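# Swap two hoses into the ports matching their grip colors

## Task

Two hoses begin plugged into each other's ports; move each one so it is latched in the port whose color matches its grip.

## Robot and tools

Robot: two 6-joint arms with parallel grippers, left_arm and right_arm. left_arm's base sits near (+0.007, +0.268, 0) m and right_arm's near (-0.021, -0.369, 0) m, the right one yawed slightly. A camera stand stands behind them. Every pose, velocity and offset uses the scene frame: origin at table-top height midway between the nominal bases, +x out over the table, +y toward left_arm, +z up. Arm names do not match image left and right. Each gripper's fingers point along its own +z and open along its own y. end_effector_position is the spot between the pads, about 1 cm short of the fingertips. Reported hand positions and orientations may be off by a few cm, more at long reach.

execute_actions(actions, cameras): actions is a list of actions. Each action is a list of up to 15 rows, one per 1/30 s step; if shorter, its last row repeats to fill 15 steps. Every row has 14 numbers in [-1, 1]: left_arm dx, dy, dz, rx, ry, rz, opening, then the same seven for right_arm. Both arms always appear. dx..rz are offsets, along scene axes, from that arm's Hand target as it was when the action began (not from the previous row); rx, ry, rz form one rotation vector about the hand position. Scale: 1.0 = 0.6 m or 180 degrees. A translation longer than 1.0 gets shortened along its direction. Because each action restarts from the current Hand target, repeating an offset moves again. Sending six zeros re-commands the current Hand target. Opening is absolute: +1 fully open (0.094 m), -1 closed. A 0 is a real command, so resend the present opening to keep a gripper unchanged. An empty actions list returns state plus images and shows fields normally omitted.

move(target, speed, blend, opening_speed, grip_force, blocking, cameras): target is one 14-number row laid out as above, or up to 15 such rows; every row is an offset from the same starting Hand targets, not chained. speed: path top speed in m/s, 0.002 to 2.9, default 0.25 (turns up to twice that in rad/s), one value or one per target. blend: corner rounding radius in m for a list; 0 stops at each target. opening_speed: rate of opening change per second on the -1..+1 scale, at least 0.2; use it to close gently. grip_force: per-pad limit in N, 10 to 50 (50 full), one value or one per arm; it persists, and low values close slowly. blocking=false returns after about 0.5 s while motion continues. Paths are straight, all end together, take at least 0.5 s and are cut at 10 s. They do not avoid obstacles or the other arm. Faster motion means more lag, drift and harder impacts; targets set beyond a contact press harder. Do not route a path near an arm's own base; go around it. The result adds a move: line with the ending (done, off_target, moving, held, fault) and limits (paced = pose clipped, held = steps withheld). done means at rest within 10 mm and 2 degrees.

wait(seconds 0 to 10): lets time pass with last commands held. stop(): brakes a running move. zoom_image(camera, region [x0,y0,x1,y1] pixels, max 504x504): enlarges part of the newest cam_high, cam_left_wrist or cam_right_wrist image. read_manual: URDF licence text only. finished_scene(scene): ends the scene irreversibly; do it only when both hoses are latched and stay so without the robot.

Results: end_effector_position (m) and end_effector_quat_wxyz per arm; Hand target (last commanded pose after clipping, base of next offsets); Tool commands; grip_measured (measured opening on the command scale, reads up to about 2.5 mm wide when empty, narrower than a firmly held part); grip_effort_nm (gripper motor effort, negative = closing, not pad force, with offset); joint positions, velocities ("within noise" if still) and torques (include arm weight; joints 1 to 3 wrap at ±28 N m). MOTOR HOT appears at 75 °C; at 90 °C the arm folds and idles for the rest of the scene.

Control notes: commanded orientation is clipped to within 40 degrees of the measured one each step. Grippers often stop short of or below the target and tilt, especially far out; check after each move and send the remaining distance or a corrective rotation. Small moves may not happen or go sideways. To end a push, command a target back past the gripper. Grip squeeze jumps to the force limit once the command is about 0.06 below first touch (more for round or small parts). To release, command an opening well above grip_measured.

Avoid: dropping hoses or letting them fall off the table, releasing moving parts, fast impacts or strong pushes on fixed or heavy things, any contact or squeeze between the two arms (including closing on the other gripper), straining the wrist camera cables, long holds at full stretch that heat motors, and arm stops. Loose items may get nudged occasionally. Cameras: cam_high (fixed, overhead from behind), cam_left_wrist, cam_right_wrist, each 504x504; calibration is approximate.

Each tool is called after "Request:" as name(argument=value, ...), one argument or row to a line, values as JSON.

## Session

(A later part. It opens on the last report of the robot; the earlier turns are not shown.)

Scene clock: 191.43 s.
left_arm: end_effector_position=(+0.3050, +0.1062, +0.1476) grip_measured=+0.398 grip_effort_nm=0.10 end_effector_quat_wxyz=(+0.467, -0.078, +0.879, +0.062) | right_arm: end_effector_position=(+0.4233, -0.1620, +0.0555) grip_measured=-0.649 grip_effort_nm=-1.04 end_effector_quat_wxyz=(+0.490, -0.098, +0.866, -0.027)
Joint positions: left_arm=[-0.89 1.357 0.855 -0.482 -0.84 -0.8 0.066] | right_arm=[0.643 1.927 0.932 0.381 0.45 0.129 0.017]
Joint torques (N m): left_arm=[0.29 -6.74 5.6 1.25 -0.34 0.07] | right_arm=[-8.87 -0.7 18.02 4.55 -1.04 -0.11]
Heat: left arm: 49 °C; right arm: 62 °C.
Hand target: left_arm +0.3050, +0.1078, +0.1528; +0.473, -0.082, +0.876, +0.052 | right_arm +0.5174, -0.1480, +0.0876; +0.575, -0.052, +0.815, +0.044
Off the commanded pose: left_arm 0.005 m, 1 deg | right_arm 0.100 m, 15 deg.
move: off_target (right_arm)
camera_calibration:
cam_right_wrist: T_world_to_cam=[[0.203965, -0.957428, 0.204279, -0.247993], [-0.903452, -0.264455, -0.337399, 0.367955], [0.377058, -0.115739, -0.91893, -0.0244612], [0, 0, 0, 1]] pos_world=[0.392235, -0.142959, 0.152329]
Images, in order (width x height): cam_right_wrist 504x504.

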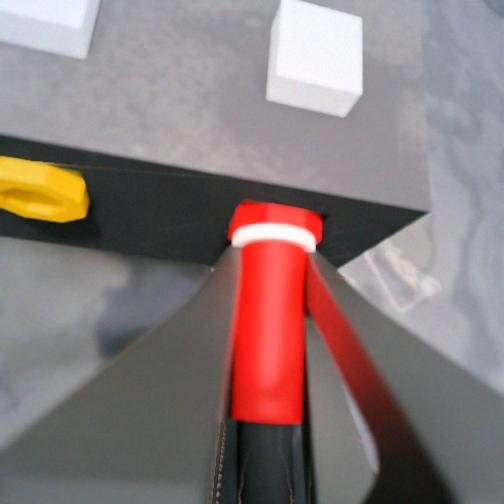

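Request:
move(
  target=[
    [0,0,0,0,0,0,0.4,-0.158,-0.02,-0.045,0.0,0.03,0.0,-1],
    [0,0,0,0,0,0,0.4,-0.158,-0.02,-0.045,0.0,0.03,0.0,0.8],
    [0,0,0,0,0,0,0.4,-0.24,-0.03,0.12,0,0,0,1],
  ],
  speed=0.15,
  cameras=["cam_right_wrist"],
)

Request:
zoom_image(
  camera="cam_right_wrist",
  region=[150, 0, 400, 250],
)

Scene clock: 195.40 s.
left_arm: end_effector_position=(+0.3050, +0.1062, +0.1476) grip_measured=+0.398 grip_effort_nm=0.10 end_effector_quat_wxyz=(+0.467, -0.078, +0.879, +0.062) | right_arm: end_effector_position=(+0.3769, -0.1635, +0.1529) grip_measured=+0.998 grip_effort_nm=0.11 end_effector_quat_wxyz=(+0.568, -0.055, +0.820, +0.043)
Joint positions: left_arm=[-0.89 1.357 0.855 -0.482 -0.84 -0.8 0.066] | right_arm=[0.708 1.561 0.76 0.395 0.478 0.205 0.094]
Joint torques (N m): left_arm=[0.27 -6.74 5.61 1.25 -0.34 0.07] | right_arm=[0.59 -8.95 5.31 2.35 0.21 0]
Heat: left arm: 48 °C; right arm: 61 °C.
Hand target: left_arm +0.3050, +0.1078, +0.1528; +0.473, -0.082, +0.876, +0.052 | right_arm +0.3733, -0.1659, +0.1597; +0.575, -0.053, +0.815, +0.044
Off the commanded pose: left_arm 0.005 m, 1 deg | right_arm 0.008 m, 1 deg.
move: done; target 2's new opening was sent with right_arm's hand 0.004 m and 3 deg from that target
camera_calibration:
cam_right_wrist: T_world_to_cam=[[0.188313, -0.979997, 0.064371, -0.236332], [-0.828726, -0.193733, -0.525054, 0.370625], [0.527022, 0.0455287, -0.848631, 0.0414807], [0, 0, 0, 1]] pos_world=[0.32979, -0.161691, 0.245013]
Images, in order (width x height): cam_right_wrist 504x504.

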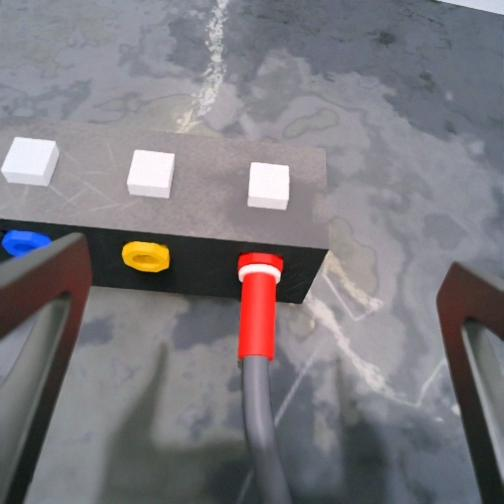

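Scaled by 2.016 from the camera's 504x504 image, which has a finer 720x720 frame.

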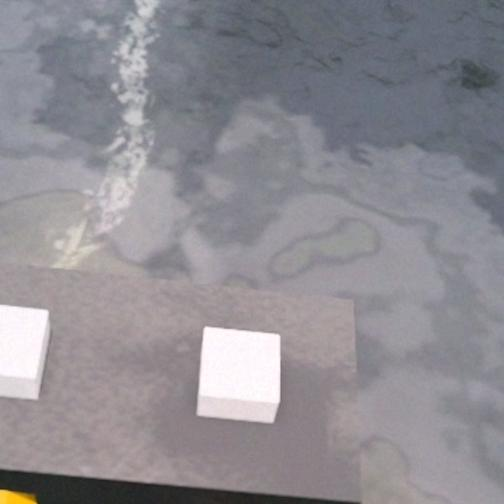

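Request:
move(
  target=[0,0,0,0,0,0,0.4,-0.13,-0.49,-0.03,0,0.01,0,1],
  cameras=["cam_right_wrist"],
)

Scene clock: 197.80 s.
left_arm: end_effector_position=(+0.3050, +0.1062, +0.1476) grip_measured=+0.398 grip_effort_nm=0.10 end_effector_quat_wxyz=(+0.467, -0.078, +0.879, +0.062) | right_arm: end_effector_position=(+0.2877, -0.4549, +0.1272) grip_measured=+0.998 grip_effort_nm=0.11 end_effector_quat_wxyz=(+0.550, -0.039, +0.833, +0.054)
Joint positions: left_arm=[-0.89 1.357 0.855 -0.482 -0.84 -0.8 0.066] | right_arm=[-0.575 1.085 0.375 0.178 -0.696 -0.311 0.094]
Joint torques (N m): left_arm=[0.28 -6.74 5.59 1.25 -0.34 0.07] | right_arm=[-0.08 -1.88 10.03 2.15 -0.32 -0.06]
Heat: left arm: 48 °C; right arm: 61 °C.
Hand target: left_arm +0.3050, +0.1078, +0.1528; +0.473, -0.082, +0.876, +0.052 | right_arm +0.2953, -0.4600, +0.1416; +0.562, -0.052, +0.824, +0.045
Off the commanded pose: left_arm 0.005 m, 1 deg | right_arm 0.017 m, 3 deg.
move: off_target (right_arm)
camera_calibration:
cam_right_wrist: T_world_to_cam=[[0.176452, -0.984007, 0.0243787, -0.49678], [-0.855106, -0.16551, -0.491326, 0.242808], [0.487503, 0.065849, -0.870635, 0.103326], [0, 0, 0, 1]] pos_world=[0.244912, -0.455452, 0.221367]
Images, in order (width x height): cam_right_wrist 504x504.

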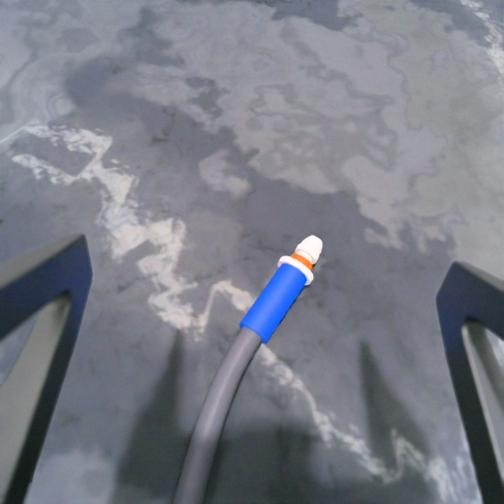

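Request:
move(
  target=[
    [0,0,0,0,0,0,0.4,0.063,0,-0.1,0,0,-0.15,1],
    [0,0,0,0,0,0,0.4,0.065,0,-0.205,0,0,-0.15,1],
    [0,0,0,0,0,0,0.4,0.065,0,-0.205,0,0,-0.15,-0.95],
  ],
  speed=0.2,
  opening_speed=1.5,
  cameras=["cam_right_wrist"],
)

Scene clock: 202.47 s.
left_arm: end_effector_position=(+0.3050, +0.1062, +0.1476) grip_measured=+0.398 grip_effort_nm=0.10 end_effector_quat_wxyz=(+0.467, -0.078, +0.879, +0.062) | right_arm: end_effector_position=(+0.3356, -0.4638, +0.0202) grip_measured=+0.177 grip_effort_nm=-1.04 end_effector_quat_wxyz=(+0.556, +0.147, +0.813, -0.092)
Joint positions: left_arm=[-0.89 1.357 0.855 -0.482 -0.84 -0.8 0.066] | right_arm=[-0.143 1.918 0.224 1.316 0.138 0.07 0.055]
Joint torques (N m): left_arm=[0.28 -6.75 5.57 1.25 -0.34 0.07] | right_arm=[0.85 -4.67 1.62 2.69 -0.05 0.05]
Heat: left arm: 48 °C; right arm: 59 °C.
Hand target: left_arm +0.3050, +0.1078, +0.1528; +0.473, -0.082, +0.876, +0.052 | right_arm +0.3343, -0.4599, +0.0186; +0.557, +0.142, +0.813, -0.088
Off the commanded pose: left_arm 0.005 m, 1 deg | right_arm 0.004 m, 1 deg.
move: done
camera_calibration:
cam_right_wrist: T_world_to_cam=[[-0.291912, -0.954644, 0.0586762, -0.341155], [-0.829762, 0.222259, -0.511954, 0.401565], [0.475692, -0.198133, -0.857007, -0.13127], [0, 0, 0, 1]] pos_world=[0.29606, -0.440942, 0.113101]
Images, in order (width x height): cam_right_wrist 504x504.

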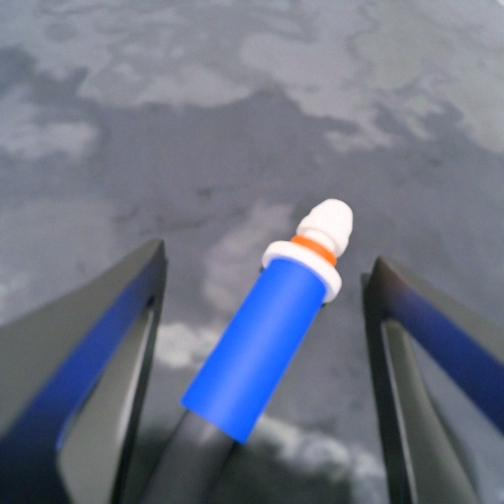

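Request:
move(
  target=[
    [0,0,0,0,0,0,0.4,0,0,0,0,0,0,0.95],
    [0,0,0,0,0,0,0.4,0.0,0,0.03,0,0,-0.15,0.95],
    [0,0,0,0,0,0,0.4,0.0,0,-0.002,0,0,-0.15,0.95],
  ],
  speed=0.15,
  cameras=["cam_right_wrist"],
)

Scene clock: 206.13 s.
left_arm: end_effector_position=(+0.3050, +0.1062, +0.1476) grip_measured=+0.398 grip_effort_nm=0.10 end_effector_quat_wxyz=(+0.467, -0.078, +0.879, +0.062) | right_arm: end_effector_position=(+0.3285, -0.4638, +0.0203) grip_measured=+0.948 grip_effort_nm=0.09 end_effector_quat_wxyz=(+0.520, +0.329, +0.756, -0.224)
Joint positions: left_arm=[-0.89 1.357 0.855 -0.482 -0.84 -0.8 0.066] | right_arm=[0.151 1.895 0.378 0.953 0.836 0.442 0.092]
Joint torques (N m): left_arm=[0.28 -6.72 5.6 1.25 -0.34 0.07] | right_arm=[0.79 -4.77 4.55 2.04 0.09 0.16]
Heat: left arm: 47 °C; right arm: 58 °C.
Hand target: left_arm +0.3050, +0.1078, +0.1528; +0.473, -0.082, +0.876, +0.052 | right_arm +0.3344, -0.4598, +0.0175; +0.522, +0.328, +0.758, -0.215
Off the commanded pose: left_arm 0.005 m, 1 deg | right_arm 0.008 m, 1 deg.
move: done
camera_calibration:
cam_right_wrist: T_world_to_cam=[[-0.693279, -0.717246, 0.0701684, -0.101587], [-0.639974, 0.567956, -0.517551, 0.493766], [0.331359, -0.403713, -0.85277, -0.175975], [0, 0, 0, 1]] pos_world=[0.30388, -0.424344, 0.112612]
Images, in order (width x height): cam_right_wrist 504x504.

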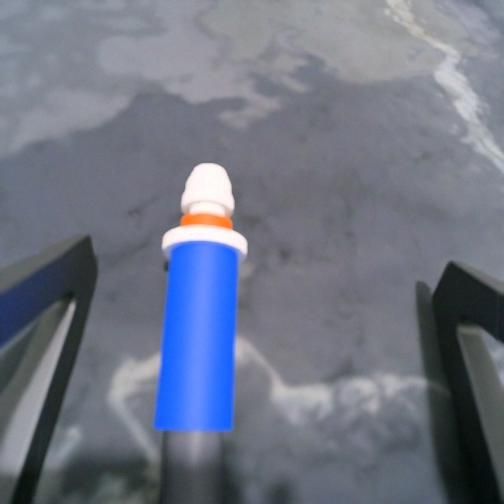

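Request:
move(
  target=[
    [0,0,0,0,0,0,0.4,0.018,0.018,-0.002,0,0,0,0.95],
    [0,0,0,0,0,0,0.4,0.018,0.018,-0.002,0,0,0,-0.95],
  ],
  speed=0.15,
  opening_speed=1.5,
  cameras=["cam_right_wrist","cam_high"],
)

Scene clock: 208.70 s.
left_arm: end_effector_position=(+0.3050, +0.1062, +0.1476) grip_measured=+0.398 grip_effort_nm=0.10 end_effector_quat_wxyz=(+0.467, -0.078, +0.879, +0.062) | right_arm: end_effector_position=(+0.3415, -0.4507, +0.0195) grip_measured=+0.190 grip_effort_nm=-1.04 end_effector_quat_wxyz=(+0.524, +0.327, +0.756, -0.215)
Joint positions: left_arm=[-0.89 1.357 0.855 -0.482 -0.84 -0.8 0.066] | right_arm=[0.19 1.921 0.427 0.92 0.85 0.471 0.056]
Joint torques (N m): left_arm=[0.31 -6.72 5.61 1.25 -0.34 0.07] | right_arm=[0.69 -5.15 5.03 1.81 0.29 0.16]
Heat: left arm: 47 °C; right arm: 57 °C.
Hand target: left_arm +0.3050, +0.1078, +0.1528; +0.473, -0.082, +0.876, +0.052 | right_arm +0.3451, -0.4491, +0.0163; +0.521, +0.328, +0.758, -0.215
Off the commanded pose: left_arm 0.005 m, 1 deg | right_arm 0.005 m, 0 deg.
move: done
camera_calibration:
cam_right_wrist: T_world_to_cam=[[-0.682554, -0.72877, 0.0548971, -0.0916296], [-0.642833, 0.562934, -0.519491, 0.492867], [0.347686, -0.38987, -0.852711, -0.174932], [0, 0, 0, 1]] pos_world=[0.31511, -0.412429, 0.111903]
Images, in order (width x height): cam_high 504x504, cam_right_wrist 504x504.

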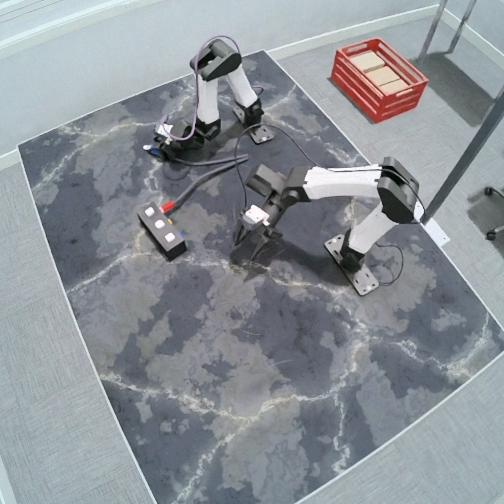

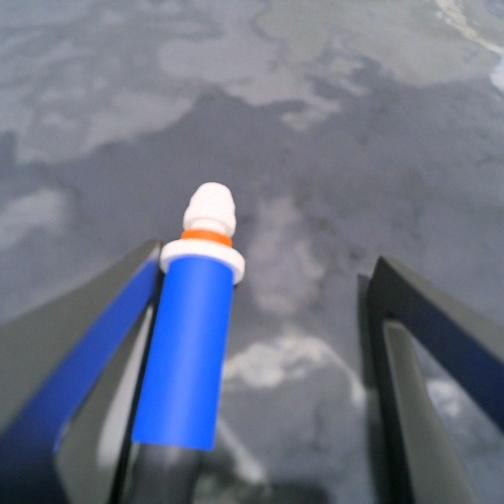

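Request:
move(
  target=[
    [0,0,0,0,0,0,0.4,0.0,0.0,0.03,0,0,0,0.5],
    [0,0,0,0,0,0,0.4,0.01,0.01,0.016,0,0,0,0.5],
    [0,0,0,0,0,0,0.4,0.01,0.01,0.016,0,0,0,-0.95],
  ],
  speed=0.15,
  opening_speed=1.5,
  cameras=["cam_right_wrist"],
)

Scene clock: 211.37 s.
left_arm: end_effector_position=(+0.3050, +0.1062, +0.1476) grip_measured=+0.398 grip_effort_nm=0.10 end_effector_quat_wxyz=(+0.467, -0.078, +0.879, +0.062) | right_arm: end_effector_position=(+0.3512, -0.4445, +0.0356) grip_measured=-0.947 grip_effort_nm=-0.17 end_effector_quat_wxyz=(+0.536, +0.333, +0.745, -0.215)
Joint positions: left_arm=[-0.89 1.357 0.855 -0.482 -0.84 -0.8 0.066] | right_arm=[0.215 1.881 0.47 0.857 0.888 0.488 0.002]
Joint torques (N m): left_arm=[0.28 -6.74 5.6 1.26 -0.35 0.07] | right_arm=[0.13 -5.55 4.56 1.5 0.07 0.15]
Heat: left arm: 47 °C; right arm: 56 °C.
Hand target: left_arm +0.3050, +0.1078, +0.1528; +0.473, -0.082, +0.876, +0.052 | right_arm +0.3511, -0.4431, +0.0258; +0.521, +0.328, +0.758, -0.215
Off the commanded pose: left_arm 0.005 m, 1 deg | right_arm 0.010 m, 2 deg.
move: done
camera_calibration:
cam_right_wrist: T_world_to_cam=[[-0.692777, -0.720185, 0.0373252, -0.0733443], [-0.618938, 0.567225, -0.543297, 0.498436], [0.370103, -0.399486, -0.83871, -0.174705], [0, 0, 0, 1]] pos_world=[0.322348, -0.405339, 0.127009]
Images, in order (width x height): cam_right_wrist 504x504.

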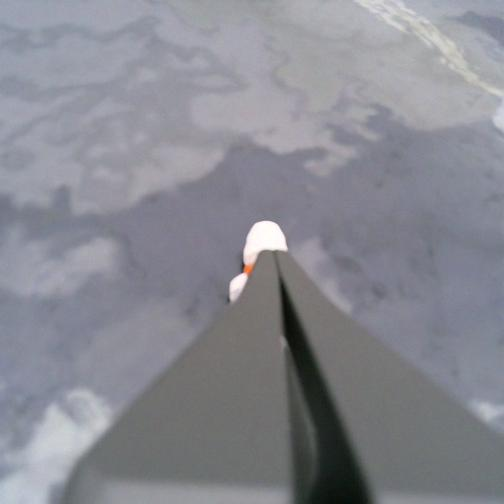

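Request:
move(
  target=[
    [0,0,0,0,0,0,0.4,0,0,0.02,0,0,0,0.6],
    [0,0,0,0,0,0,0.4,-0.012,-0.008,-0.007,0,0,0,0.6],
    [0,0,0,0,0,0,0.4,-0.012,-0.008,-0.007,0,0,0,-0.95],
  ],
  speed=0.15,
  opening_speed=1.5,
  cameras=["cam_right_wrist"],
)

Scene clock: 215.00 s.
left_arm: end_effector_position=(+0.3050, +0.1062, +0.1476) grip_measured=+0.398 grip_effort_nm=0.10 end_effector_quat_wxyz=(+0.467, -0.078, +0.879, +0.062) | right_arm: end_effector_position=(+0.3478, -0.4460, +0.0285) grip_measured=-0.665 grip_effort_nm=-1.05 end_effector_quat_wxyz=(+0.528, +0.330, +0.754, -0.212)
Joint positions: left_arm=[-0.89 1.357 0.855 -0.482 -0.84 -0.8 0.066] | right_arm=[0.205 1.887 0.457 0.855 0.864 0.488 0.016]
Joint torques (N m): left_arm=[0.29 -6.72 5.6 1.25 -0.34 0.07] | right_arm=[-0.23 -5.27 2.74 2.11 0.2 0.05]
Heat: left arm: 47 °C; right arm: 55 °C.
Hand target: left_arm +0.3050, +0.1078, +0.1528; +0.473, -0.082, +0.876, +0.052 | right_arm +0.3439, -0.4479, +0.0216; +0.521, +0.328, +0.758, -0.216
Off the commanded pose: left_arm 0.005 m, 1 deg | right_arm 0.008 m, 1 deg.
move: done
camera_calibration:
cam_right_wrist: T_world_to_cam=[[-0.684799, -0.727287, 0.0458584, -0.0826556], [-0.636175, 0.565944, -0.524393, 0.498183], [0.355431, -0.388278, -0.85024, -0.169638], [0, 0, 0, 1]] pos_world=[0.320624, -0.407925, 0.120801]
Images, in order (width x height): cam_right_wrist 504x504.

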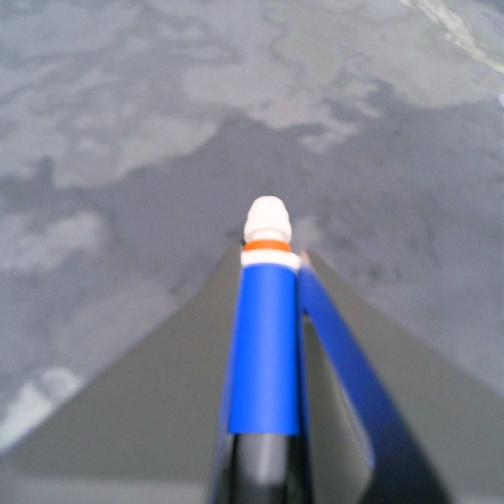

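Request:
move(
  target=[
    [0,0.2,0.05,0,0,0,0.4,-0.05,0.03,0.2,0,0,0,-0.95],
    [0,0.25,0.05,0,0,0,0.4,0,0.66,0.2,0.006,0.032,0.301,-0.95],
    [0,0.25,0.05,0,0,0,0.4,0.02,0.675,0.11,0.006,0.032,0.301,-0.95],
  ],
  speed=0.22,
  cameras=["all"],
)

Scene clock: 220.40 s.
left_arm: end_effector_position=(+0.3039, +0.2576, +0.1799) grip_measured=+0.398 grip_effort_nm=0.10 end_effector_quat_wxyz=(+0.463, -0.084, +0.881, +0.056) | right_arm: end_effector_position=(+0.3519, -0.0449, +0.0851) grip_measured=-0.665 grip_effort_nm=-1.05 end_effector_quat_wxyz=(+0.516, -0.063, +0.854, +0.031)
Joint positions: left_arm=[-0.256 0.874 0.663 -0.443 -0.383 -0.254 0.066] | right_arm=[0.995 1.932 1.059 0.22 0.696 0.442 0.016]
Joint torques (N m): left_arm=[0.46 -2.48 6.28 1.86 -0.07 0.09] | right_arm=[-0.16 -8.92 6.56 2.3 0.22 0.03]
Heat: left arm: 46 °C; right arm: 55 °C.
Hand target: left_arm +0.3050, +0.2578, +0.1827; +0.473, -0.082, +0.876, +0.052 | right_arm +0.3559, -0.0429, +0.0877; +0.522, -0.059, +0.850, +0.037
Off the commanded pose: left_arm 0.003 m, 1 deg | right_arm 0.005 m, 1 deg.
move: done
camera_calibration:
cam_left_wrist: T_world_to_cam=[[0.28367, -0.957362, 0.0546824, 0.15677], [-0.905045, -0.286142, -0.31467, 0.415308], [0.3169, 0.0397724, -0.947625, 0.168311], [0, 0, 0, 1]] pos_world=[0.278064, 0.262228, 0.281608]
cam_right_wrist: T_world_to_cam=[[0.19689, -0.977234, 0.0790471, -0.115111], [-0.886062, -0.211873, -0.412315, 0.346947], [0.419676, 0.0111403, -0.907605, 0.0330643], [0, 0, 0, 1]] pos_world=[0.316205, -0.0393499, 0.18216]

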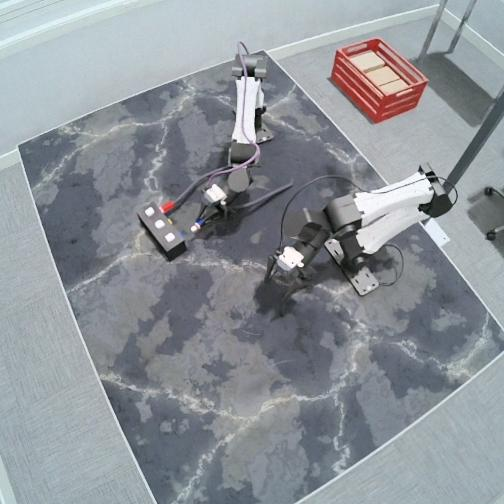

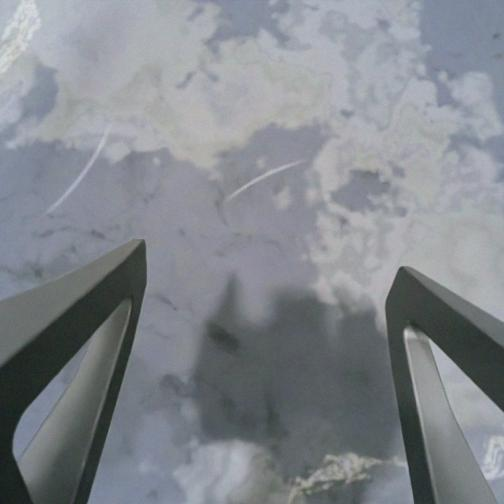

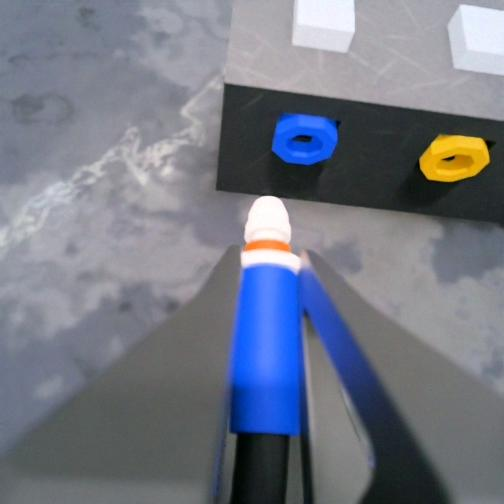

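Request:
move(
  target=[0,0,0,0,0,0,0.4,0.03,-0.014,-0.04,0,0,-0.02,-0.95],
  speed=0.12,
  cameras=["cam_right_wrist"],
)

Scene clock: 221.77 s.
left_arm: end_effector_position=(+0.3039, +0.2576, +0.1799) grip_measured=+0.398 grip_effort_nm=0.10 end_effector_quat_wxyz=(+0.463, -0.084, +0.881, +0.056) | right_arm: end_effector_position=(+0.3651, -0.0567, +0.0548) grip_measured=-0.665 grip_effort_nm=-1.05 end_effector_quat_wxyz=(+0.508, -0.051, +0.860, +0.009)
Joint positions: left_arm=[-0.256 0.874 0.663 -0.443 -0.383 -0.254 0.066] | right_arm=[0.96 2.017 1.059 0.273 0.703 0.446 0.016]
Joint torques (N m): left_arm=[0.47 -2.47 6.27 1.86 -0.07 0.09] | right_arm=[-0.06 -8.79 8.18 2.24 0.4 0.22]
Heat: left arm: 46 °C; right arm: 55 °C.
Hand target: left_arm +0.3050, +0.2578, +0.1827; +0.473, -0.082, +0.876, +0.052 | right_arm +0.3738, -0.0513, +0.0636; +0.523, -0.033, +0.852, +0.020
Off the commanded pose: left_arm 0.003 m, 1 deg | right_arm 0.014 m, 3 deg.
move: off_target (right_arm)
camera_calibration:
cam_right_wrist: T_world_to_cam=[[0.156804, -0.982468, 0.100846, -0.1137], [-0.901128, -0.184113, -0.392518, 0.34972], [0.404203, -0.0293267, -0.914199, 0.00375118], [0, 0, 0, 1]] pos_world=[0.331455, -0.047209, 0.152167]
Images, in order (width x height): cam_right_wrist 504x504.

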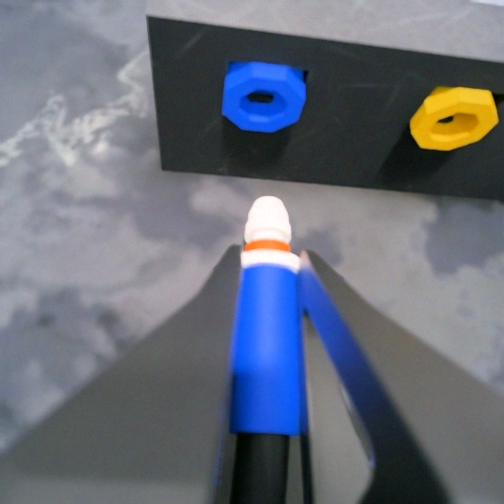

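Request:
move(
  target=[0,0,0,0,0,0,0.4,0.02,0.005,0.022,0,-0.01,-0.01,-0.95],
  speed=0.1,
  cameras=["cam_right_wrist"],
)

Scene clock: 222.83 s.
left_arm: end_effector_position=(+0.3039, +0.2576, +0.1799) grip_measured=+0.398 grip_effort_nm=0.09 end_effector_quat_wxyz=(+0.463, -0.084, +0.881, +0.056) | right_arm: end_effector_position=(+0.3770, -0.0529, +0.0695) grip_measured=-0.665 grip_effort_nm=-1.05 end_effector_quat_wxyz=(+0.526, -0.033, +0.850, +0.007)
Joint positions: left_arm=[-0.256 0.874 0.663 -0.443 -0.383 -0.254 0.066] | right_arm=[0.955 2.029 1.11 0.271 0.738 0.446 0.016]
Joint torques (N m): left_arm=[0.47 -2.48 6.27 1.86 -0.07 0.08] | right_arm=[-0.09 -8.66 9.11 2.06 0.41 0.13]
Heat: left arm: 46 °C; right arm: 55 °C.
Hand target: left_arm +0.3050, +0.2578, +0.1827; +0.473, -0.082, +0.876, +0.052 | right_arm +0.3858, -0.0483, +0.0769; +0.536, -0.020, +0.844, +0.012
Off the commanded pose: left_arm 0.003 m, 1 deg | right_arm 0.012 m, 2 deg.
move: off_target (right_arm)
camera_calibration:
cam_right_wrist: T_world_to_cam=[[0.120881, -0.988547, 0.0903505, -0.0994196], [-0.889871, -0.148249, -0.431453, 0.367217], [0.439906, -0.0282458, -0.8976, -0.0020535], [0, 0, 0, 1]] pos_world=[0.339697, -0.0438995, 0.165576]
Images, in order (width x height): cam_right_wrist 504x504.

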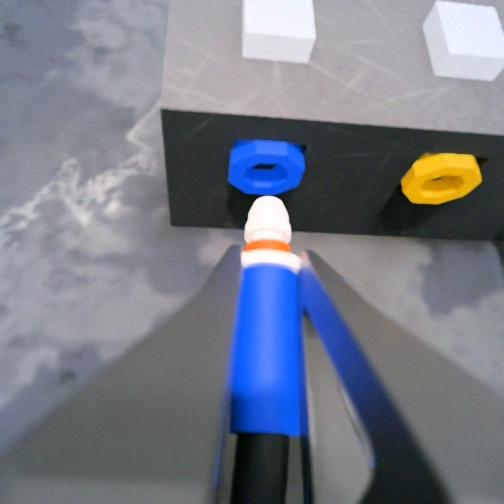

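Request:
move(
  target=[0,0,0,0,0,0,0.4,0.012,0.003,-0.018,0,0.006,0,-0.95],
  speed=0.08,
  cameras=["cam_right_wrist"],
)

Scene clock: 223.70 s.
left_arm: end_effector_position=(+0.3039, +0.2576, +0.1799) grip_measured=+0.398 grip_effort_nm=0.10 end_effector_quat_wxyz=(+0.463, -0.084, +0.881, +0.056) | right_arm: end_effector_position=(+0.3843, -0.0541, +0.0592) grip_measured=-0.665 grip_effort_nm=-1.05 end_effector_quat_wxyz=(+0.520, -0.032, +0.853, -0.001)
Joint positions: left_arm=[-0.256 0.874 0.663 -0.443 -0.383 -0.254 0.066] | right_arm=[0.941 2.069 1.137 0.266 0.735 0.446 0.016]
Joint torques (N m): left_arm=[0.46 -2.47 6.27 1.86 -0.07 0.09] | right_arm=[-0.1 -8.96 9.02 2.05 0.25 0.18]
Heat: left arm: 46 °C; right arm: 55 °C.
Hand target: left_arm +0.3050, +0.2578, +0.1827; +0.473, -0.082, +0.876, +0.052 | right_arm +0.3930, -0.0465, +0.0659; +0.528, -0.019, +0.849, +0.012
Off the commanded pose: left_arm 0.003 m, 1 deg | right_arm 0.013 m, 2 deg.
move: off_target (right_arm)
camera_calibration:
cam_right_wrist: T_world_to_cam=[[0.110866, -0.988626, 0.101626, -0.0973639], [-0.896923, -0.143574, -0.418229, 0.371294], [0.428063, -0.0447832, -0.902639, -0.0106386], [0, 0, 0, 1]] pos_world=[0.348371, -0.0434247, 0.155578]
Images, in order (width x height): cam_right_wrist 504x504.

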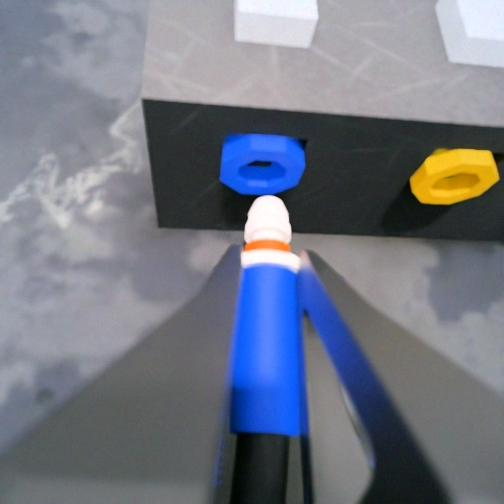

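Request:
move(
  target=[
    [0,0,0,0,0,0,0.4,0.0,0.007,0.0,0,0,0,-1],
    [0,0,0,0,0,0,0.4,0.08,0.015,0.006,0,0,0,-1],
  ],
  speed=0.1,
  cameras=["cam_right_wrist"],
)

Scene clock: 225.60 s.
left_arm: end_effector_position=(+0.3039, +0.2576, +0.1799) grip_measured=+0.398 grip_effort_nm=0.10 end_effector_quat_wxyz=(+0.463, -0.084, +0.881, +0.056) | right_arm: end_effector_position=(+0.4101, -0.0480, +0.0583) grip_measured=-0.974 grip_effort_nm=-1.05 end_effector_quat_wxyz=(+0.503, -0.046, +0.862, -0.023)
Joint positions: left_arm=[-0.256 0.874 0.663 -0.443 -0.383 -0.254 0.066] | right_arm=[0.904 2.138 1.289 0.143 0.709 0.407 0.001]
Joint torques (N m): left_arm=[0.46 -2.5 6.26 1.86 -0.07 0.08] | right_arm=[-3.02 -7.61 11.47 2.95 -0.11 0.05]
Heat: left arm: 45 °C; right arm: 55 °C.
Hand target: left_arm +0.3050, +0.2578, +0.1827; +0.473, -0.082, +0.876, +0.052 | right_arm +0.4411, -0.0376, +0.0695; +0.528, -0.019, +0.849, +0.012
Off the commanded pose: left_arm 0.003 m, 1 deg | right_arm 0.035 m, 6 deg.
move: off_target (right_arm)
camera_calibration:
cam_right_wrist: T_world_to_cam=[[0.116729, -0.98168, 0.150592, -0.0989946], [-0.911571, -0.166088, -0.376102, 0.397389], [0.394223, -0.0933736, -0.914259, -0.00991975], [0, 0, 0, 1]] pos_world=[0.377715, -0.0321058, 0.155297]
Images, in order (width x height): cam_right_wrist 504x504.

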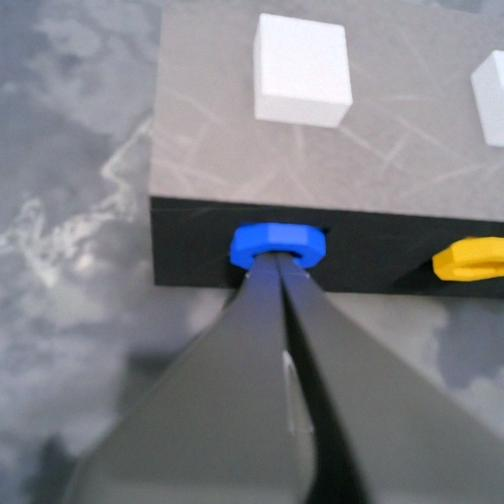

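Request:
move(
  target=[
    [0,0,0,0,0,0,0.4,-0.12,0,0.15,0,0,0,-1],
  ],
  speed=0.15,
  cameras=["cam_right_wrist"],
)

Scene clock: 227.27 s.
left_arm: end_effector_position=(+0.3039, +0.2576, +0.1799) grip_measured=+0.398 grip_effort_nm=0.10 end_effector_quat_wxyz=(+0.463, -0.084, +0.881, +0.056) | right_arm: end_effector_position=(+0.3649, -0.0410, +0.1272) grip_measured=-0.974 grip_effort_nm=-1.04 end_effector_quat_wxyz=(+0.507, -0.043, +0.861, -0.012)
Joint positions: left_arm=[-0.256 0.874 0.663 -0.443 -0.383 -0.254 0.066] | right_arm=[0.997 1.931 1.289 -0.1 0.767 0.494 0.001]
Joint torques (N m): left_arm=[0.46 -2.5 6.28 1.86 -0.07 0.09] | right_arm=[0.29 -13.39 9.21 1.87 0.43 0.22]
Heat: left arm: 45 °C; right arm: 55 °C.
Hand target: left_arm +0.3050, +0.2578, +0.1827; +0.473, -0.082, +0.876, +0.052 | right_arm +0.3691, -0.0376, +0.1595; +0.528, -0.019, +0.849, +0.012
Off the commanded pose: left_arm 0.003 m, 1 deg | right_arm 0.033 m, 5 deg.
move: off_target (right_arm)
camera_calibration:
cam_right_wrist: T_world_to_cam=[[0.122512, -0.98413, 0.128372, -0.0965873], [-0.908184, -0.163329, -0.385389, 0.383386], [0.40024, -0.0693707, -0.913781, 0.070183], [0, 0, 0, 1]] pos_world=[0.331929, -0.0275678, 0.224284]
Images, in order (width x height): cam_right_wrist 504x504.

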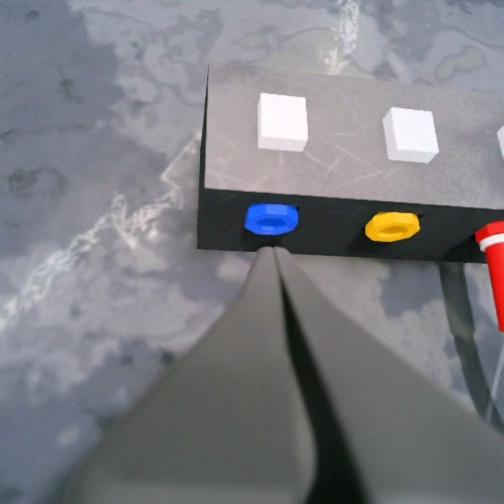

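Request:
move(
  target=[0,0,0,0,0,0,0.4,-0.12,-0.05,0.06,0,0.04,0,1],
  cameras=["cam_right_wrist","cam_high"],
)

Scene clock: 228.67 s.
left_arm: end_effector_position=(+0.3039, +0.2576, +0.1799) grip_measured=+0.398 grip_effort_nm=0.10 end_effector_quat_wxyz=(+0.463, -0.084, +0.881, +0.056) | right_arm: end_effector_position=(+0.2956, -0.0689, +0.1819) grip_measured=+0.998 grip_effort_nm=0.11 end_effector_quat_wxyz=(+0.465, -0.032, +0.885, -0.001)
Joint positions: left_arm=[-0.256 0.874 0.663 -0.443 -0.383 -0.254 0.066] | right_arm=[1.091 1.676 1.289 -0.524 0.767 0.692 0.094]
Joint torques (N m): left_arm=[0.49 -2.47 6.26 1.86 -0.07 0.09] | right_arm=[0.34 -9.33 8.43 1.61 0.39 0.19]
Heat: left arm: 45 °C; right arm: 55 °C.
Hand target: left_arm +0.3050, +0.2578, +0.1827; +0.473, -0.082, +0.876, +0.052 | right_arm +0.2971, -0.0676, +0.1955; +0.474, -0.019, +0.880, +0.013
Off the commanded pose: left_arm 0.003 m, 1 deg | right_arm 0.014 m, 3 deg.
move: off_target (right_arm)
camera_calibration:
cam_right_wrist: T_world_to_cam=[[0.122558, -0.988376, 0.0899588, -0.11592], [-0.943228, -0.144194, -0.299214, 0.332987], [0.308707, -0.0481805, -0.949936, 0.181138], [0, 0, 0, 1]] pos_world=[0.272371, -0.0578302, 0.282132]
Images, in order (width x height): cam_high 504x504, cam_right_wrist 504x504.

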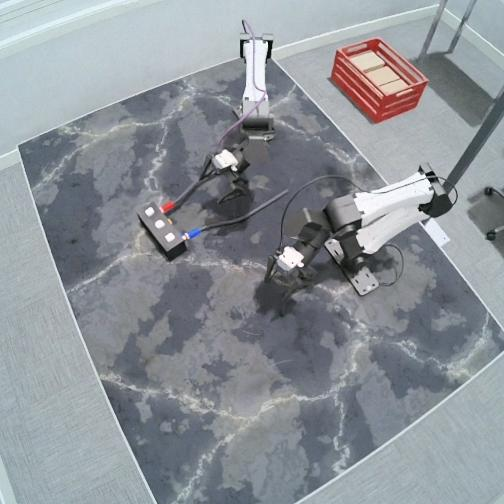

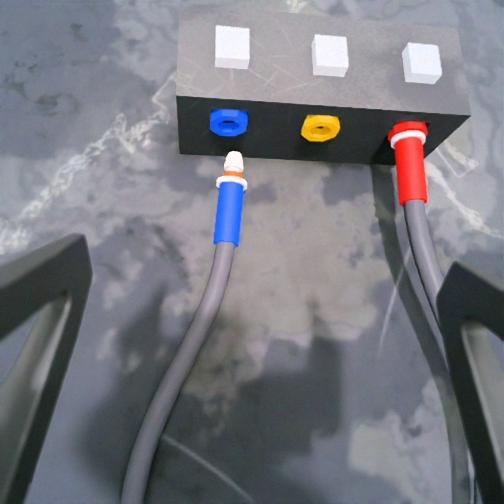

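Request:
move(
  target=[
    [0,0,0,0,0,0,0.4,0.137,0.023,-0.2,0,-0.04,0,1],
    [0,0,0,0,0,0,0.4,0.137,0.023,-0.289,0,-0.04,0,1],
    [0,0,0,0,0,0,0.4,0.137,0.023,-0.289,0,-0.04,0,-1],
  ],
  speed=0.2,
  opening_speed=1.5,
  cameras=["cam_right_wrist"],
)

Scene clock: 233.00 s.
left_arm: end_effector_position=(+0.3039, +0.2576, +0.1799) grip_measured=+0.398 grip_effort_nm=0.10 end_effector_quat_wxyz=(+0.463, -0.084, +0.881, +0.056) | right_arm: end_effector_position=(+0.3798, -0.0524, +0.0310) grip_measured=-0.651 grip_effort_nm=-1.05 end_effector_quat_wxyz=(+0.531, -0.016, +0.847, +0.014)
Joint positions: left_arm=[-0.256 0.874 0.663 -0.443 -0.383 -0.254 0.066] | right_arm=[0.954 2.144 1.084 0.422 0.749 0.475 0.016]
Joint torques (N m): left_arm=[0.47 -2.47 6.27 1.86 -0.08 0.09] | right_arm=[0.05 -8.85 4.77 2.2 0.2 0.02]
Heat: left arm: 44 °C; right arm: 54 °C.
Hand target: left_arm +0.3050, +0.2578, +0.1827; +0.473, -0.082, +0.876, +0.052 | right_arm +0.3794, -0.0537, +0.0223; +0.529, -0.019, +0.849, +0.012
Off the commanded pose: left_arm 0.003 m, 1 deg | right_arm 0.009 m, 1 deg.
move: done
camera_calibration:
cam_right_wrist: T_world_to_cam=[[0.0981242, -0.99326, 0.0616946, -0.0864306], [-0.88858, -0.11536, -0.443979, 0.354852], [0.448104, -0.0112555, -0.893911, -0.0401779], [0, 0, 0, 1]] pos_world=[0.341799, -0.0453647, 0.126964]
Images, in order (width x height): cam_right_wrist 504x504.

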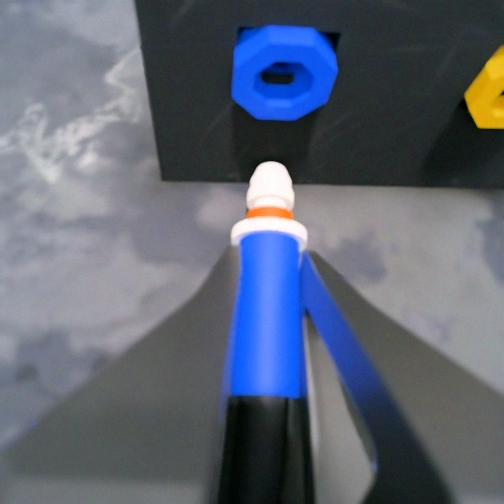

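Request:
move(
  target=[
    [0,0,0,0,0,0,0.4,-0.016,-0.004,0.11,0,0,0,-1],
    [0,0,0,0,0,0,0.4,-0.01,-0.009,0.074,0,0,0,-1],
  ],
  speed=0.12,
  cameras=["cam_right_wrist"],
)

Scene clock: 235.17 s.
left_arm: end_effector_position=(+0.3039, +0.2576, +0.1799) grip_measured=+0.398 grip_effort_nm=0.10 end_effector_quat_wxyz=(+0.463, -0.084, +0.881, +0.056) | right_arm: end_effector_position=(+0.3719, -0.0577, +0.0706) grip_measured=-0.651 grip_effort_nm=-1.05 end_effector_quat_wxyz=(+0.526, -0.022, +0.850, +0.010)
Joint positions: left_arm=[-0.256 0.874 0.663 -0.443 -0.383 -0.254 0.066] | right_arm=[0.96 2.009 1.084 0.271 0.749 0.475 0.016]
Joint torques (N m): left_arm=[0.47 -2.47 6.24 1.86 -0.07 0.08] | right_arm=[-0.12 -9.02 5.15 2.29 0.25 0.04]
Heat: left arm: 44 °C; right arm: 54 °C.
Hand target: left_arm +0.3050, +0.2578, +0.1827; +0.473, -0.082, +0.876, +0.052 | right_arm +0.3734, -0.0591, +0.0667; +0.529, -0.019, +0.849, +0.012
Off the commanded pose: left_arm 0.003 m, 1 deg | right_arm 0.004 m, 0 deg.
move: done
camera_calibration:
cam_right_wrist: T_world_to_cam=[[0.104835, -0.99181, 0.0729514, -0.0965267], [-0.892065, -0.126209, -0.433926, 0.364657], [0.43958, -0.0195865, -0.89799, 0.00165922], [0, 0, 0, 1]] pos_world=[0.334687, -0.0496806, 0.166766]
Images, in order (width x height): cam_right_wrist 504x504.

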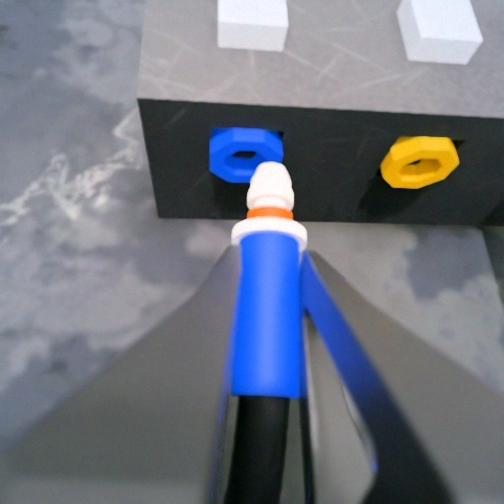

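Request:
move(
  target=[
    [0,0,0,0,0,0,0.4,0.014,0.017,-0.018,0,0,0,-1],
  ],
  speed=0.1,
  cameras=["cam_right_wrist"],
)

Scene clock: 236.17 s.
left_arm: end_effector_position=(+0.3039, +0.2576, +0.1799) grip_measured=+0.398 grip_effort_nm=0.10 end_effector_quat_wxyz=(+0.463, -0.084, +0.881, +0.056) | right_arm: end_effector_position=(+0.3711, -0.0586, +0.0452) grip_measured=-0.651 grip_effort_nm=-1.05 end_effector_quat_wxyz=(+0.515, -0.030, +0.857, -0.004)
Joint positions: left_arm=[-0.256 0.874 0.663 -0.443 -0.383 -0.254 0.066] | right_arm=[0.96 2.069 1.084 0.288 0.749 0.475 0.016]
Joint torques (N m): left_arm=[0.46 -2.47 6.27 1.86 -0.07 0.09] | right_arm=[-0.24 -8.95 8.98 2.22 0.26 0.03]
Heat: left arm: 44 °C; right arm: 54 °C.
Hand target: left_arm +0.3050, +0.2578, +0.1827; +0.473, -0.082, +0.876, +0.052 | right_arm +0.3818, -0.0489, +0.0558; +0.529, -0.019, +0.849, +0.012
Off the commanded pose: left_arm 0.003 m, 1 deg | right_arm 0.018 m, 3 deg.
move: off_target (right_arm)
camera_calibration:
cam_right_wrist: T_world_to_cam=[[0.107204, -0.9888, 0.103837, -0.0977333], [-0.903192, -0.140515, -0.405586, 0.354925], [0.415634, -0.0503043, -0.90814, -0.0132433], [0, 0, 0, 1]] pos_world=[0.336547, -0.0474327, 0.142074]
Images, in order (width x height): cam_right_wrist 504x504.

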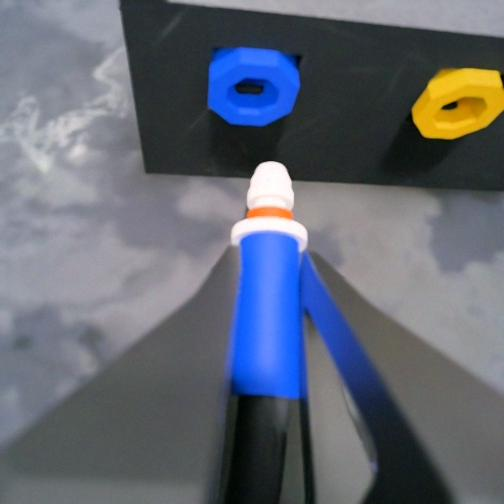

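Request:
move(
  target=[
    [0,0,0,0,0,0,0.4,0.005,0.01,0.026,0,0,0,-1],
  ],
  speed=0.1,
  cameras=["cam_right_wrist"],
)

Scene clock: 237.23 s.
left_arm: end_effector_position=(+0.3039, +0.2576, +0.1799) grip_measured=+0.398 grip_effort_nm=0.10 end_effector_quat_wxyz=(+0.463, -0.084, +0.881, +0.056) | right_arm: end_effector_position=(+0.3766, -0.0516, +0.0554) grip_measured=-0.651 grip_effort_nm=-1.05 end_effector_quat_wxyz=(+0.515, -0.030, +0.857, -0.003)
Joint positions: left_arm=[-0.256 0.874 0.663 -0.443 -0.383 -0.254 0.066] | right_arm=[0.96 2.069 1.136 0.237 0.749 0.475 0.016]
Joint torques (N m): left_arm=[0.46 -2.47 6.27 1.86 -0.07 0.09] | right_arm=[0.16 -10.69 9.05 2 0.28 0.09]
Heat: left arm: 44 °C; right arm: 54 °C.
Hand target: left_arm +0.3050, +0.2578, +0.1827; +0.473, -0.082, +0.876, +0.052 | right_arm +0.3847, -0.0429, +0.0714; +0.528, -0.019, +0.849, +0.012
Off the commanded pose: left_arm 0.003 m, 1 deg | right_arm 0.020 m, 3 deg.
move: off_target (right_arm)
camera_calibration:
cam_right_wrist: T_world_to_cam=[[0.107081, -0.988927, 0.102746, -0.0923331], [-0.902781, -0.140005, -0.406675, 0.364866], [0.416557, -0.0492105, -0.907777, -0.00616311], [0, 0, 0, 1]] pos_world=[0.341848, -0.0405308, 0.152274]
Images, in order (width x height): cam_right_wrist 504x504.

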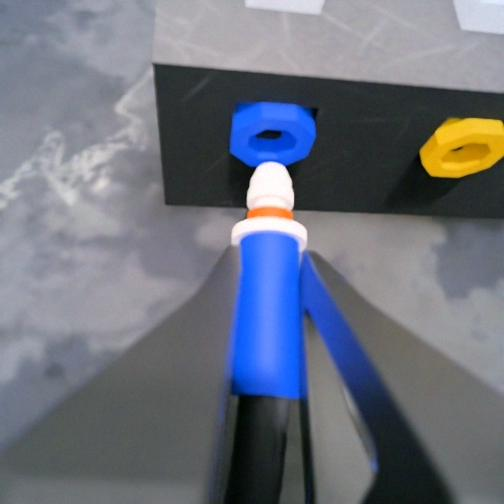

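Request:
move(
  target=[
    [0,0,0,0,0,0,0.4,0.05,0.006,0.0,0,0,0,-1],
    [0,0,0,0,0,0,0.4,0.13,0.014,0.01,0,0,0,-1],
  ],
  speed=0.12,
  cameras=["cam_right_wrist"],
)

Scene clock: 239.27 s.
left_arm: end_effector_position=(+0.3039, +0.2576, +0.1799) grip_measured=+0.398 grip_effort_nm=0.10 end_effector_quat_wxyz=(+0.463, -0.084, +0.881, +0.056) | right_arm: end_effector_position=(+0.3880, -0.0471, +0.0335) grip_measured=-0.651 grip_effort_nm=-1.05 end_effector_quat_wxyz=(+0.437, -0.101, +0.893, -0.038)
Joint positions: left_arm=[-0.256 0.874 0.663 -0.443 -0.383 -0.254 0.066] | right_arm=[0.916 2.134 1.305 -0.033 0.628 0.401 0.016]
Joint torques (N m): left_arm=[0.47 -2.45 6.27 1.86 -0.07 0.09] | right_arm=[-6.27 -8.65 13.78 4.1 0.65 -0.02]
Heat: left arm: 44 °C; right arm: 55 °C.
Hand target: left_arm +0.3050, +0.2578, +0.1827; +0.473, -0.082, +0.876, +0.052 | right_arm +0.4627, -0.0345, +0.0774; +0.528, -0.019, +0.849, +0.012
Off the commanded pose: left_arm 0.003 m, 1 deg | right_arm 0.088 m, 16 deg.
move: off_target (right_arm)
camera_calibration:
cam_right_wrist: T_world_to_cam=[[0.214007, -0.954067, 0.209661, -0.130252], [-0.93971, -0.259684, -0.222507, 0.369423], [0.266732, -0.149402, -0.95212, 0.0242681], [0, 0, 0, 1]] pos_world=[0.368552, -0.0247099, 0.132614]
Images, in order (width x height): cam_right_wrist 504x504.

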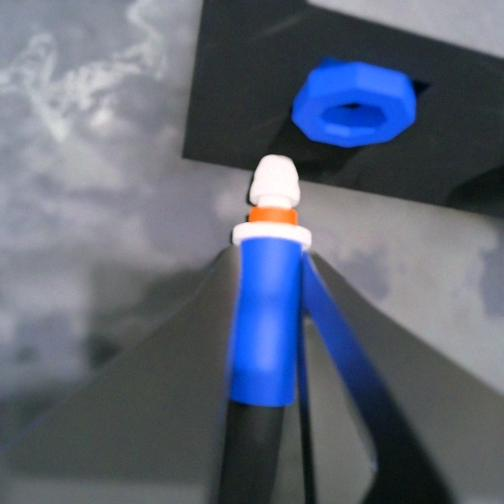

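Request:
move(
  target=[
    [0,0,0,0,0,0,0.4,-0.145,-0.025,0.03,0,0,0,-1],
    [0,0,0,0,0,0,0.4,-0.125,-0.025,0.0,0,0,0,-1],
  ],
  speed=0.12,
  cameras=["cam_right_wrist"],
)

Scene clock: 241.00 s.
left_arm: end_effector_position=(+0.3039, +0.2576, +0.1799) grip_measured=+0.398 grip_effort_nm=0.10 end_effector_quat_wxyz=(+0.463, -0.084, +0.881, +0.056) | right_arm: end_effector_position=(+0.3829, -0.0500, +0.0781) grip_measured=-0.651 grip_effort_nm=-1.05 end_effector_quat_wxyz=(+0.520, -0.025, +0.854, +0.005)
Joint positions: left_arm=[-0.256 0.874 0.663 -0.443 -0.383 -0.254 0.066] | right_arm=[0.949 2.029 1.171 0.189 0.737 0.469 0.016]
Joint torques (N m): left_arm=[0.47 -2.47 6.26 1.86 -0.07 0.09] | right_arm=[-0.29 -9.16 5.72 2.51 0.25 0.01]
Heat: left arm: 44 °C; right arm: 55 °C.
Hand target: left_arm +0.3050, +0.2578, +0.1827; +0.473, -0.082, +0.876, +0.052 | right_arm +0.3877, -0.0496, +0.0773; +0.528, -0.019, +0.849, +0.012
Off the commanded pose: left_arm 0.003 m, 1 deg | right_arm 0.005 m, 2 deg.
move: done
camera_calibration:
cam_right_wrist: T_world_to_cam=[[0.107053, -0.990636, 0.0847354, -0.0924034], [-0.898503, -0.132882, -0.418372, 0.379714], [0.425714, -0.0313471, -0.904315, 0.00892973], [0, 0, 0, 1]] pos_world=[0.347264, -0.0408009, 0.174767]
Images, in order (width x height): cam_right_wrist 504x504.

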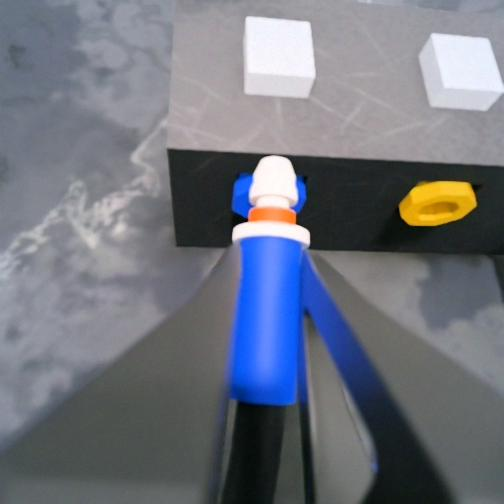

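Request:
move(
  target=[
    [0,0,0,0,0,0,0.4,-0.01,0.0,0.0,0,0,0,-1],
    [0,0,0,0,0,0,0.4,-0.01,0.002,-0.02,0,0,0,-1],
  ],
  speed=0.05,
  cameras=["cam_right_wrist"],
)

Scene clock: 242.50 s.
left_arm: end_effector_position=(+0.3039, +0.2576, +0.1799) grip_measured=+0.398 grip_effort_nm=0.10 end_effector_quat_wxyz=(+0.463, -0.084, +0.881, +0.056) | right_arm: end_effector_position=(+0.3825, -0.0495, +0.0759) grip_measured=-0.651 grip_effort_nm=-1.04 end_effector_quat_wxyz=(+0.530, -0.019, +0.848, +0.010)
Joint positions: left_arm=[-0.256 0.874 0.663 -0.443 -0.383 -0.254 0.066] | right_arm=[0.954 2.039 1.149 0.246 0.751 0.469 0.016]
Joint torques (N m): left_arm=[0.44 -2.47 6.27 1.86 -0.07 0.09] | right_arm=[0.35 -8.28 5.2 2.29 0.21 0.11]
Heat: left arm: 44 °C; right arm: 54 °C.
Hand target: left_arm +0.3050, +0.2578, +0.1827; +0.473, -0.082, +0.876, +0.052 | right_arm +0.3818, -0.0483, +0.0654; +0.529, -0.019, +0.849, +0.012
Off the commanded pose: left_arm 0.003 m, 1 deg | right_arm 0.011 m, 0 deg.
move: off_target (right_arm)
camera_calibration:
cam_right_wrist: T_world_to_cam=[[0.0988, -0.992485, 0.0721981, -0.0876239], [-0.889305, -0.120618, -0.441121, 0.377263], [0.446514, -0.0206234, -0.894539, -0.000979075], [0, 0, 0, 1]] pos_world=[0.344596, -0.0414809, 0.171869]
Images, in order (width x height): cam_right_wrist 504x504.

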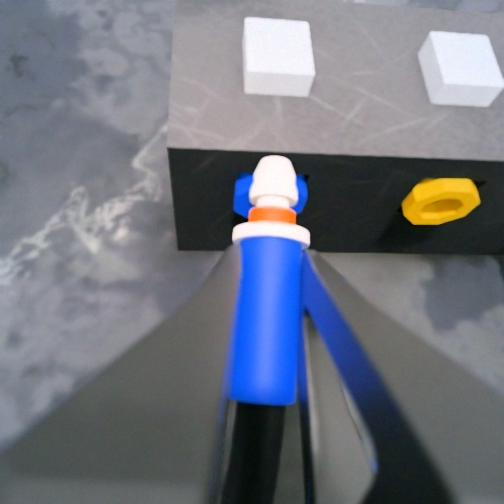

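Request:
move(
  target=[
    [0,0,0,0,0,0,0.4,0.012,0.002,-0.01,0,0,0,-1],
  ],
  speed=0.05,
  cameras=["cam_right_wrist"],
)

Scene clock: 243.40 s.
left_arm: end_effector_position=(+0.3039, +0.2576, +0.1799) grip_measured=+0.398 grip_effort_nm=0.10 end_effector_quat_wxyz=(+0.463, -0.084, +0.881, +0.056) | right_arm: end_effector_position=(+0.3833, -0.0484, +0.0701) grip_measured=-0.653 grip_effort_nm=-1.04 end_effector_quat_wxyz=(+0.533, -0.017, +0.846, +0.008)
Joint positions: left_arm=[-0.256 0.874 0.663 -0.443 -0.383 -0.254 0.066] | right_arm=[0.957 2.061 1.149 0.271 0.761 0.469 0.016]
Joint torques (N m): left_arm=[0.46 -2.45 6.28 1.86 -0.07 0.09] | right_arm=[-0.83 -7.65 6.52 2.25 0 0.03]
Heat: left arm: 44 °C; right arm: 54 °C.
Hand target: left_arm +0.3050, +0.2578, +0.1827; +0.473, -0.082, +0.876, +0.052 | right_arm +0.3888, -0.0470, +0.0594; +0.528, -0.019, +0.849, +0.012
Off the commanded pose: left_arm 0.003 m, 1 deg | right_arm 0.012 m, 1 deg.
move: off_target (right_arm)
camera_calibration:
cam_right_wrist: T_world_to_cam=[[0.0930334, -0.992903, 0.0740835, -0.0841603], [-0.887038, -0.116449, -0.446771, 0.375248], [0.452227, -0.0241503, -0.891576, -0.00909819], [0, 0, 0, 1]] pos_world=[0.344803, -0.0400855, 0.165773]
Images, in order (width x height): cam_right_wrist 504x504.

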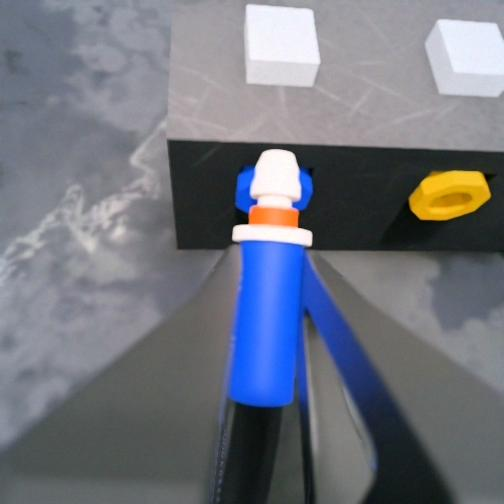

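Request:
move(
  target=[
    [0,0,0,0,0,0,0.4,-0.045,0.001,0.005,0,0,0,-1],
    [0,0,0,0,0,0,0.4,-0.045,0.003,-0.009,0,0,0,-1],
  ],
  speed=0.08,
  cameras=["cam_right_wrist"],
)

Scene clock: 244.87 s.
left_arm: end_effector_position=(+0.3039, +0.2576, +0.1799) grip_measured=+0.398 grip_effort_nm=0.10 end_effector_quat_wxyz=(+0.463, -0.084, +0.881, +0.056) | right_arm: end_effector_position=(+0.3632, -0.0443, +0.0549) grip_measured=-0.653 grip_effort_nm=-1.04 end_effector_quat_wxyz=(+0.523, -0.028, +0.852, +0.008)
Joint positions: left_arm=[-0.256 0.874 0.663 -0.443 -0.383 -0.254 0.066] | right_arm=[0.996 2.061 1.102 0.275 0.77 0.498 0.016]
Joint torques (N m): left_arm=[0.46 -2.47 6.27 1.85 -0.07 0.08] | right_arm=[0.62 -9.89 4.62 2.21 0.41 0.21]
Heat: left arm: 44 °C; right arm: 54 °C.
Hand target: left_arm +0.3050, +0.2578, +0.1827; +0.473, -0.082, +0.876, +0.052 | right_arm +0.3619, -0.0453, +0.0540; +0.528, -0.019, +0.849, +0.012
Off the commanded pose: left_arm 0.003 m, 1 deg | right_arm 0.002 m, 1 deg.
move: done
camera_calibration:
cam_right_wrist: T_world_to_cam=[[0.114357, -0.989992, 0.0826933, -0.0852107], [-0.894298, -0.138835, -0.425389, 0.351585], [0.432613, -0.0253064, -0.901224, -0.00581261], [0, 0, 0, 1]] pos_world=[0.326681, -0.0356927, 0.151368]
Images, in order (width x height): cam_right_wrist 504x504.

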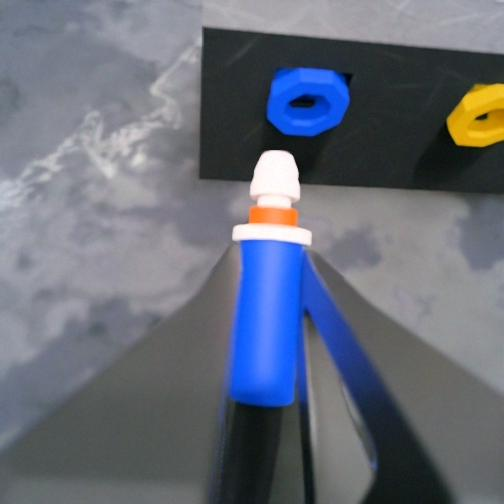

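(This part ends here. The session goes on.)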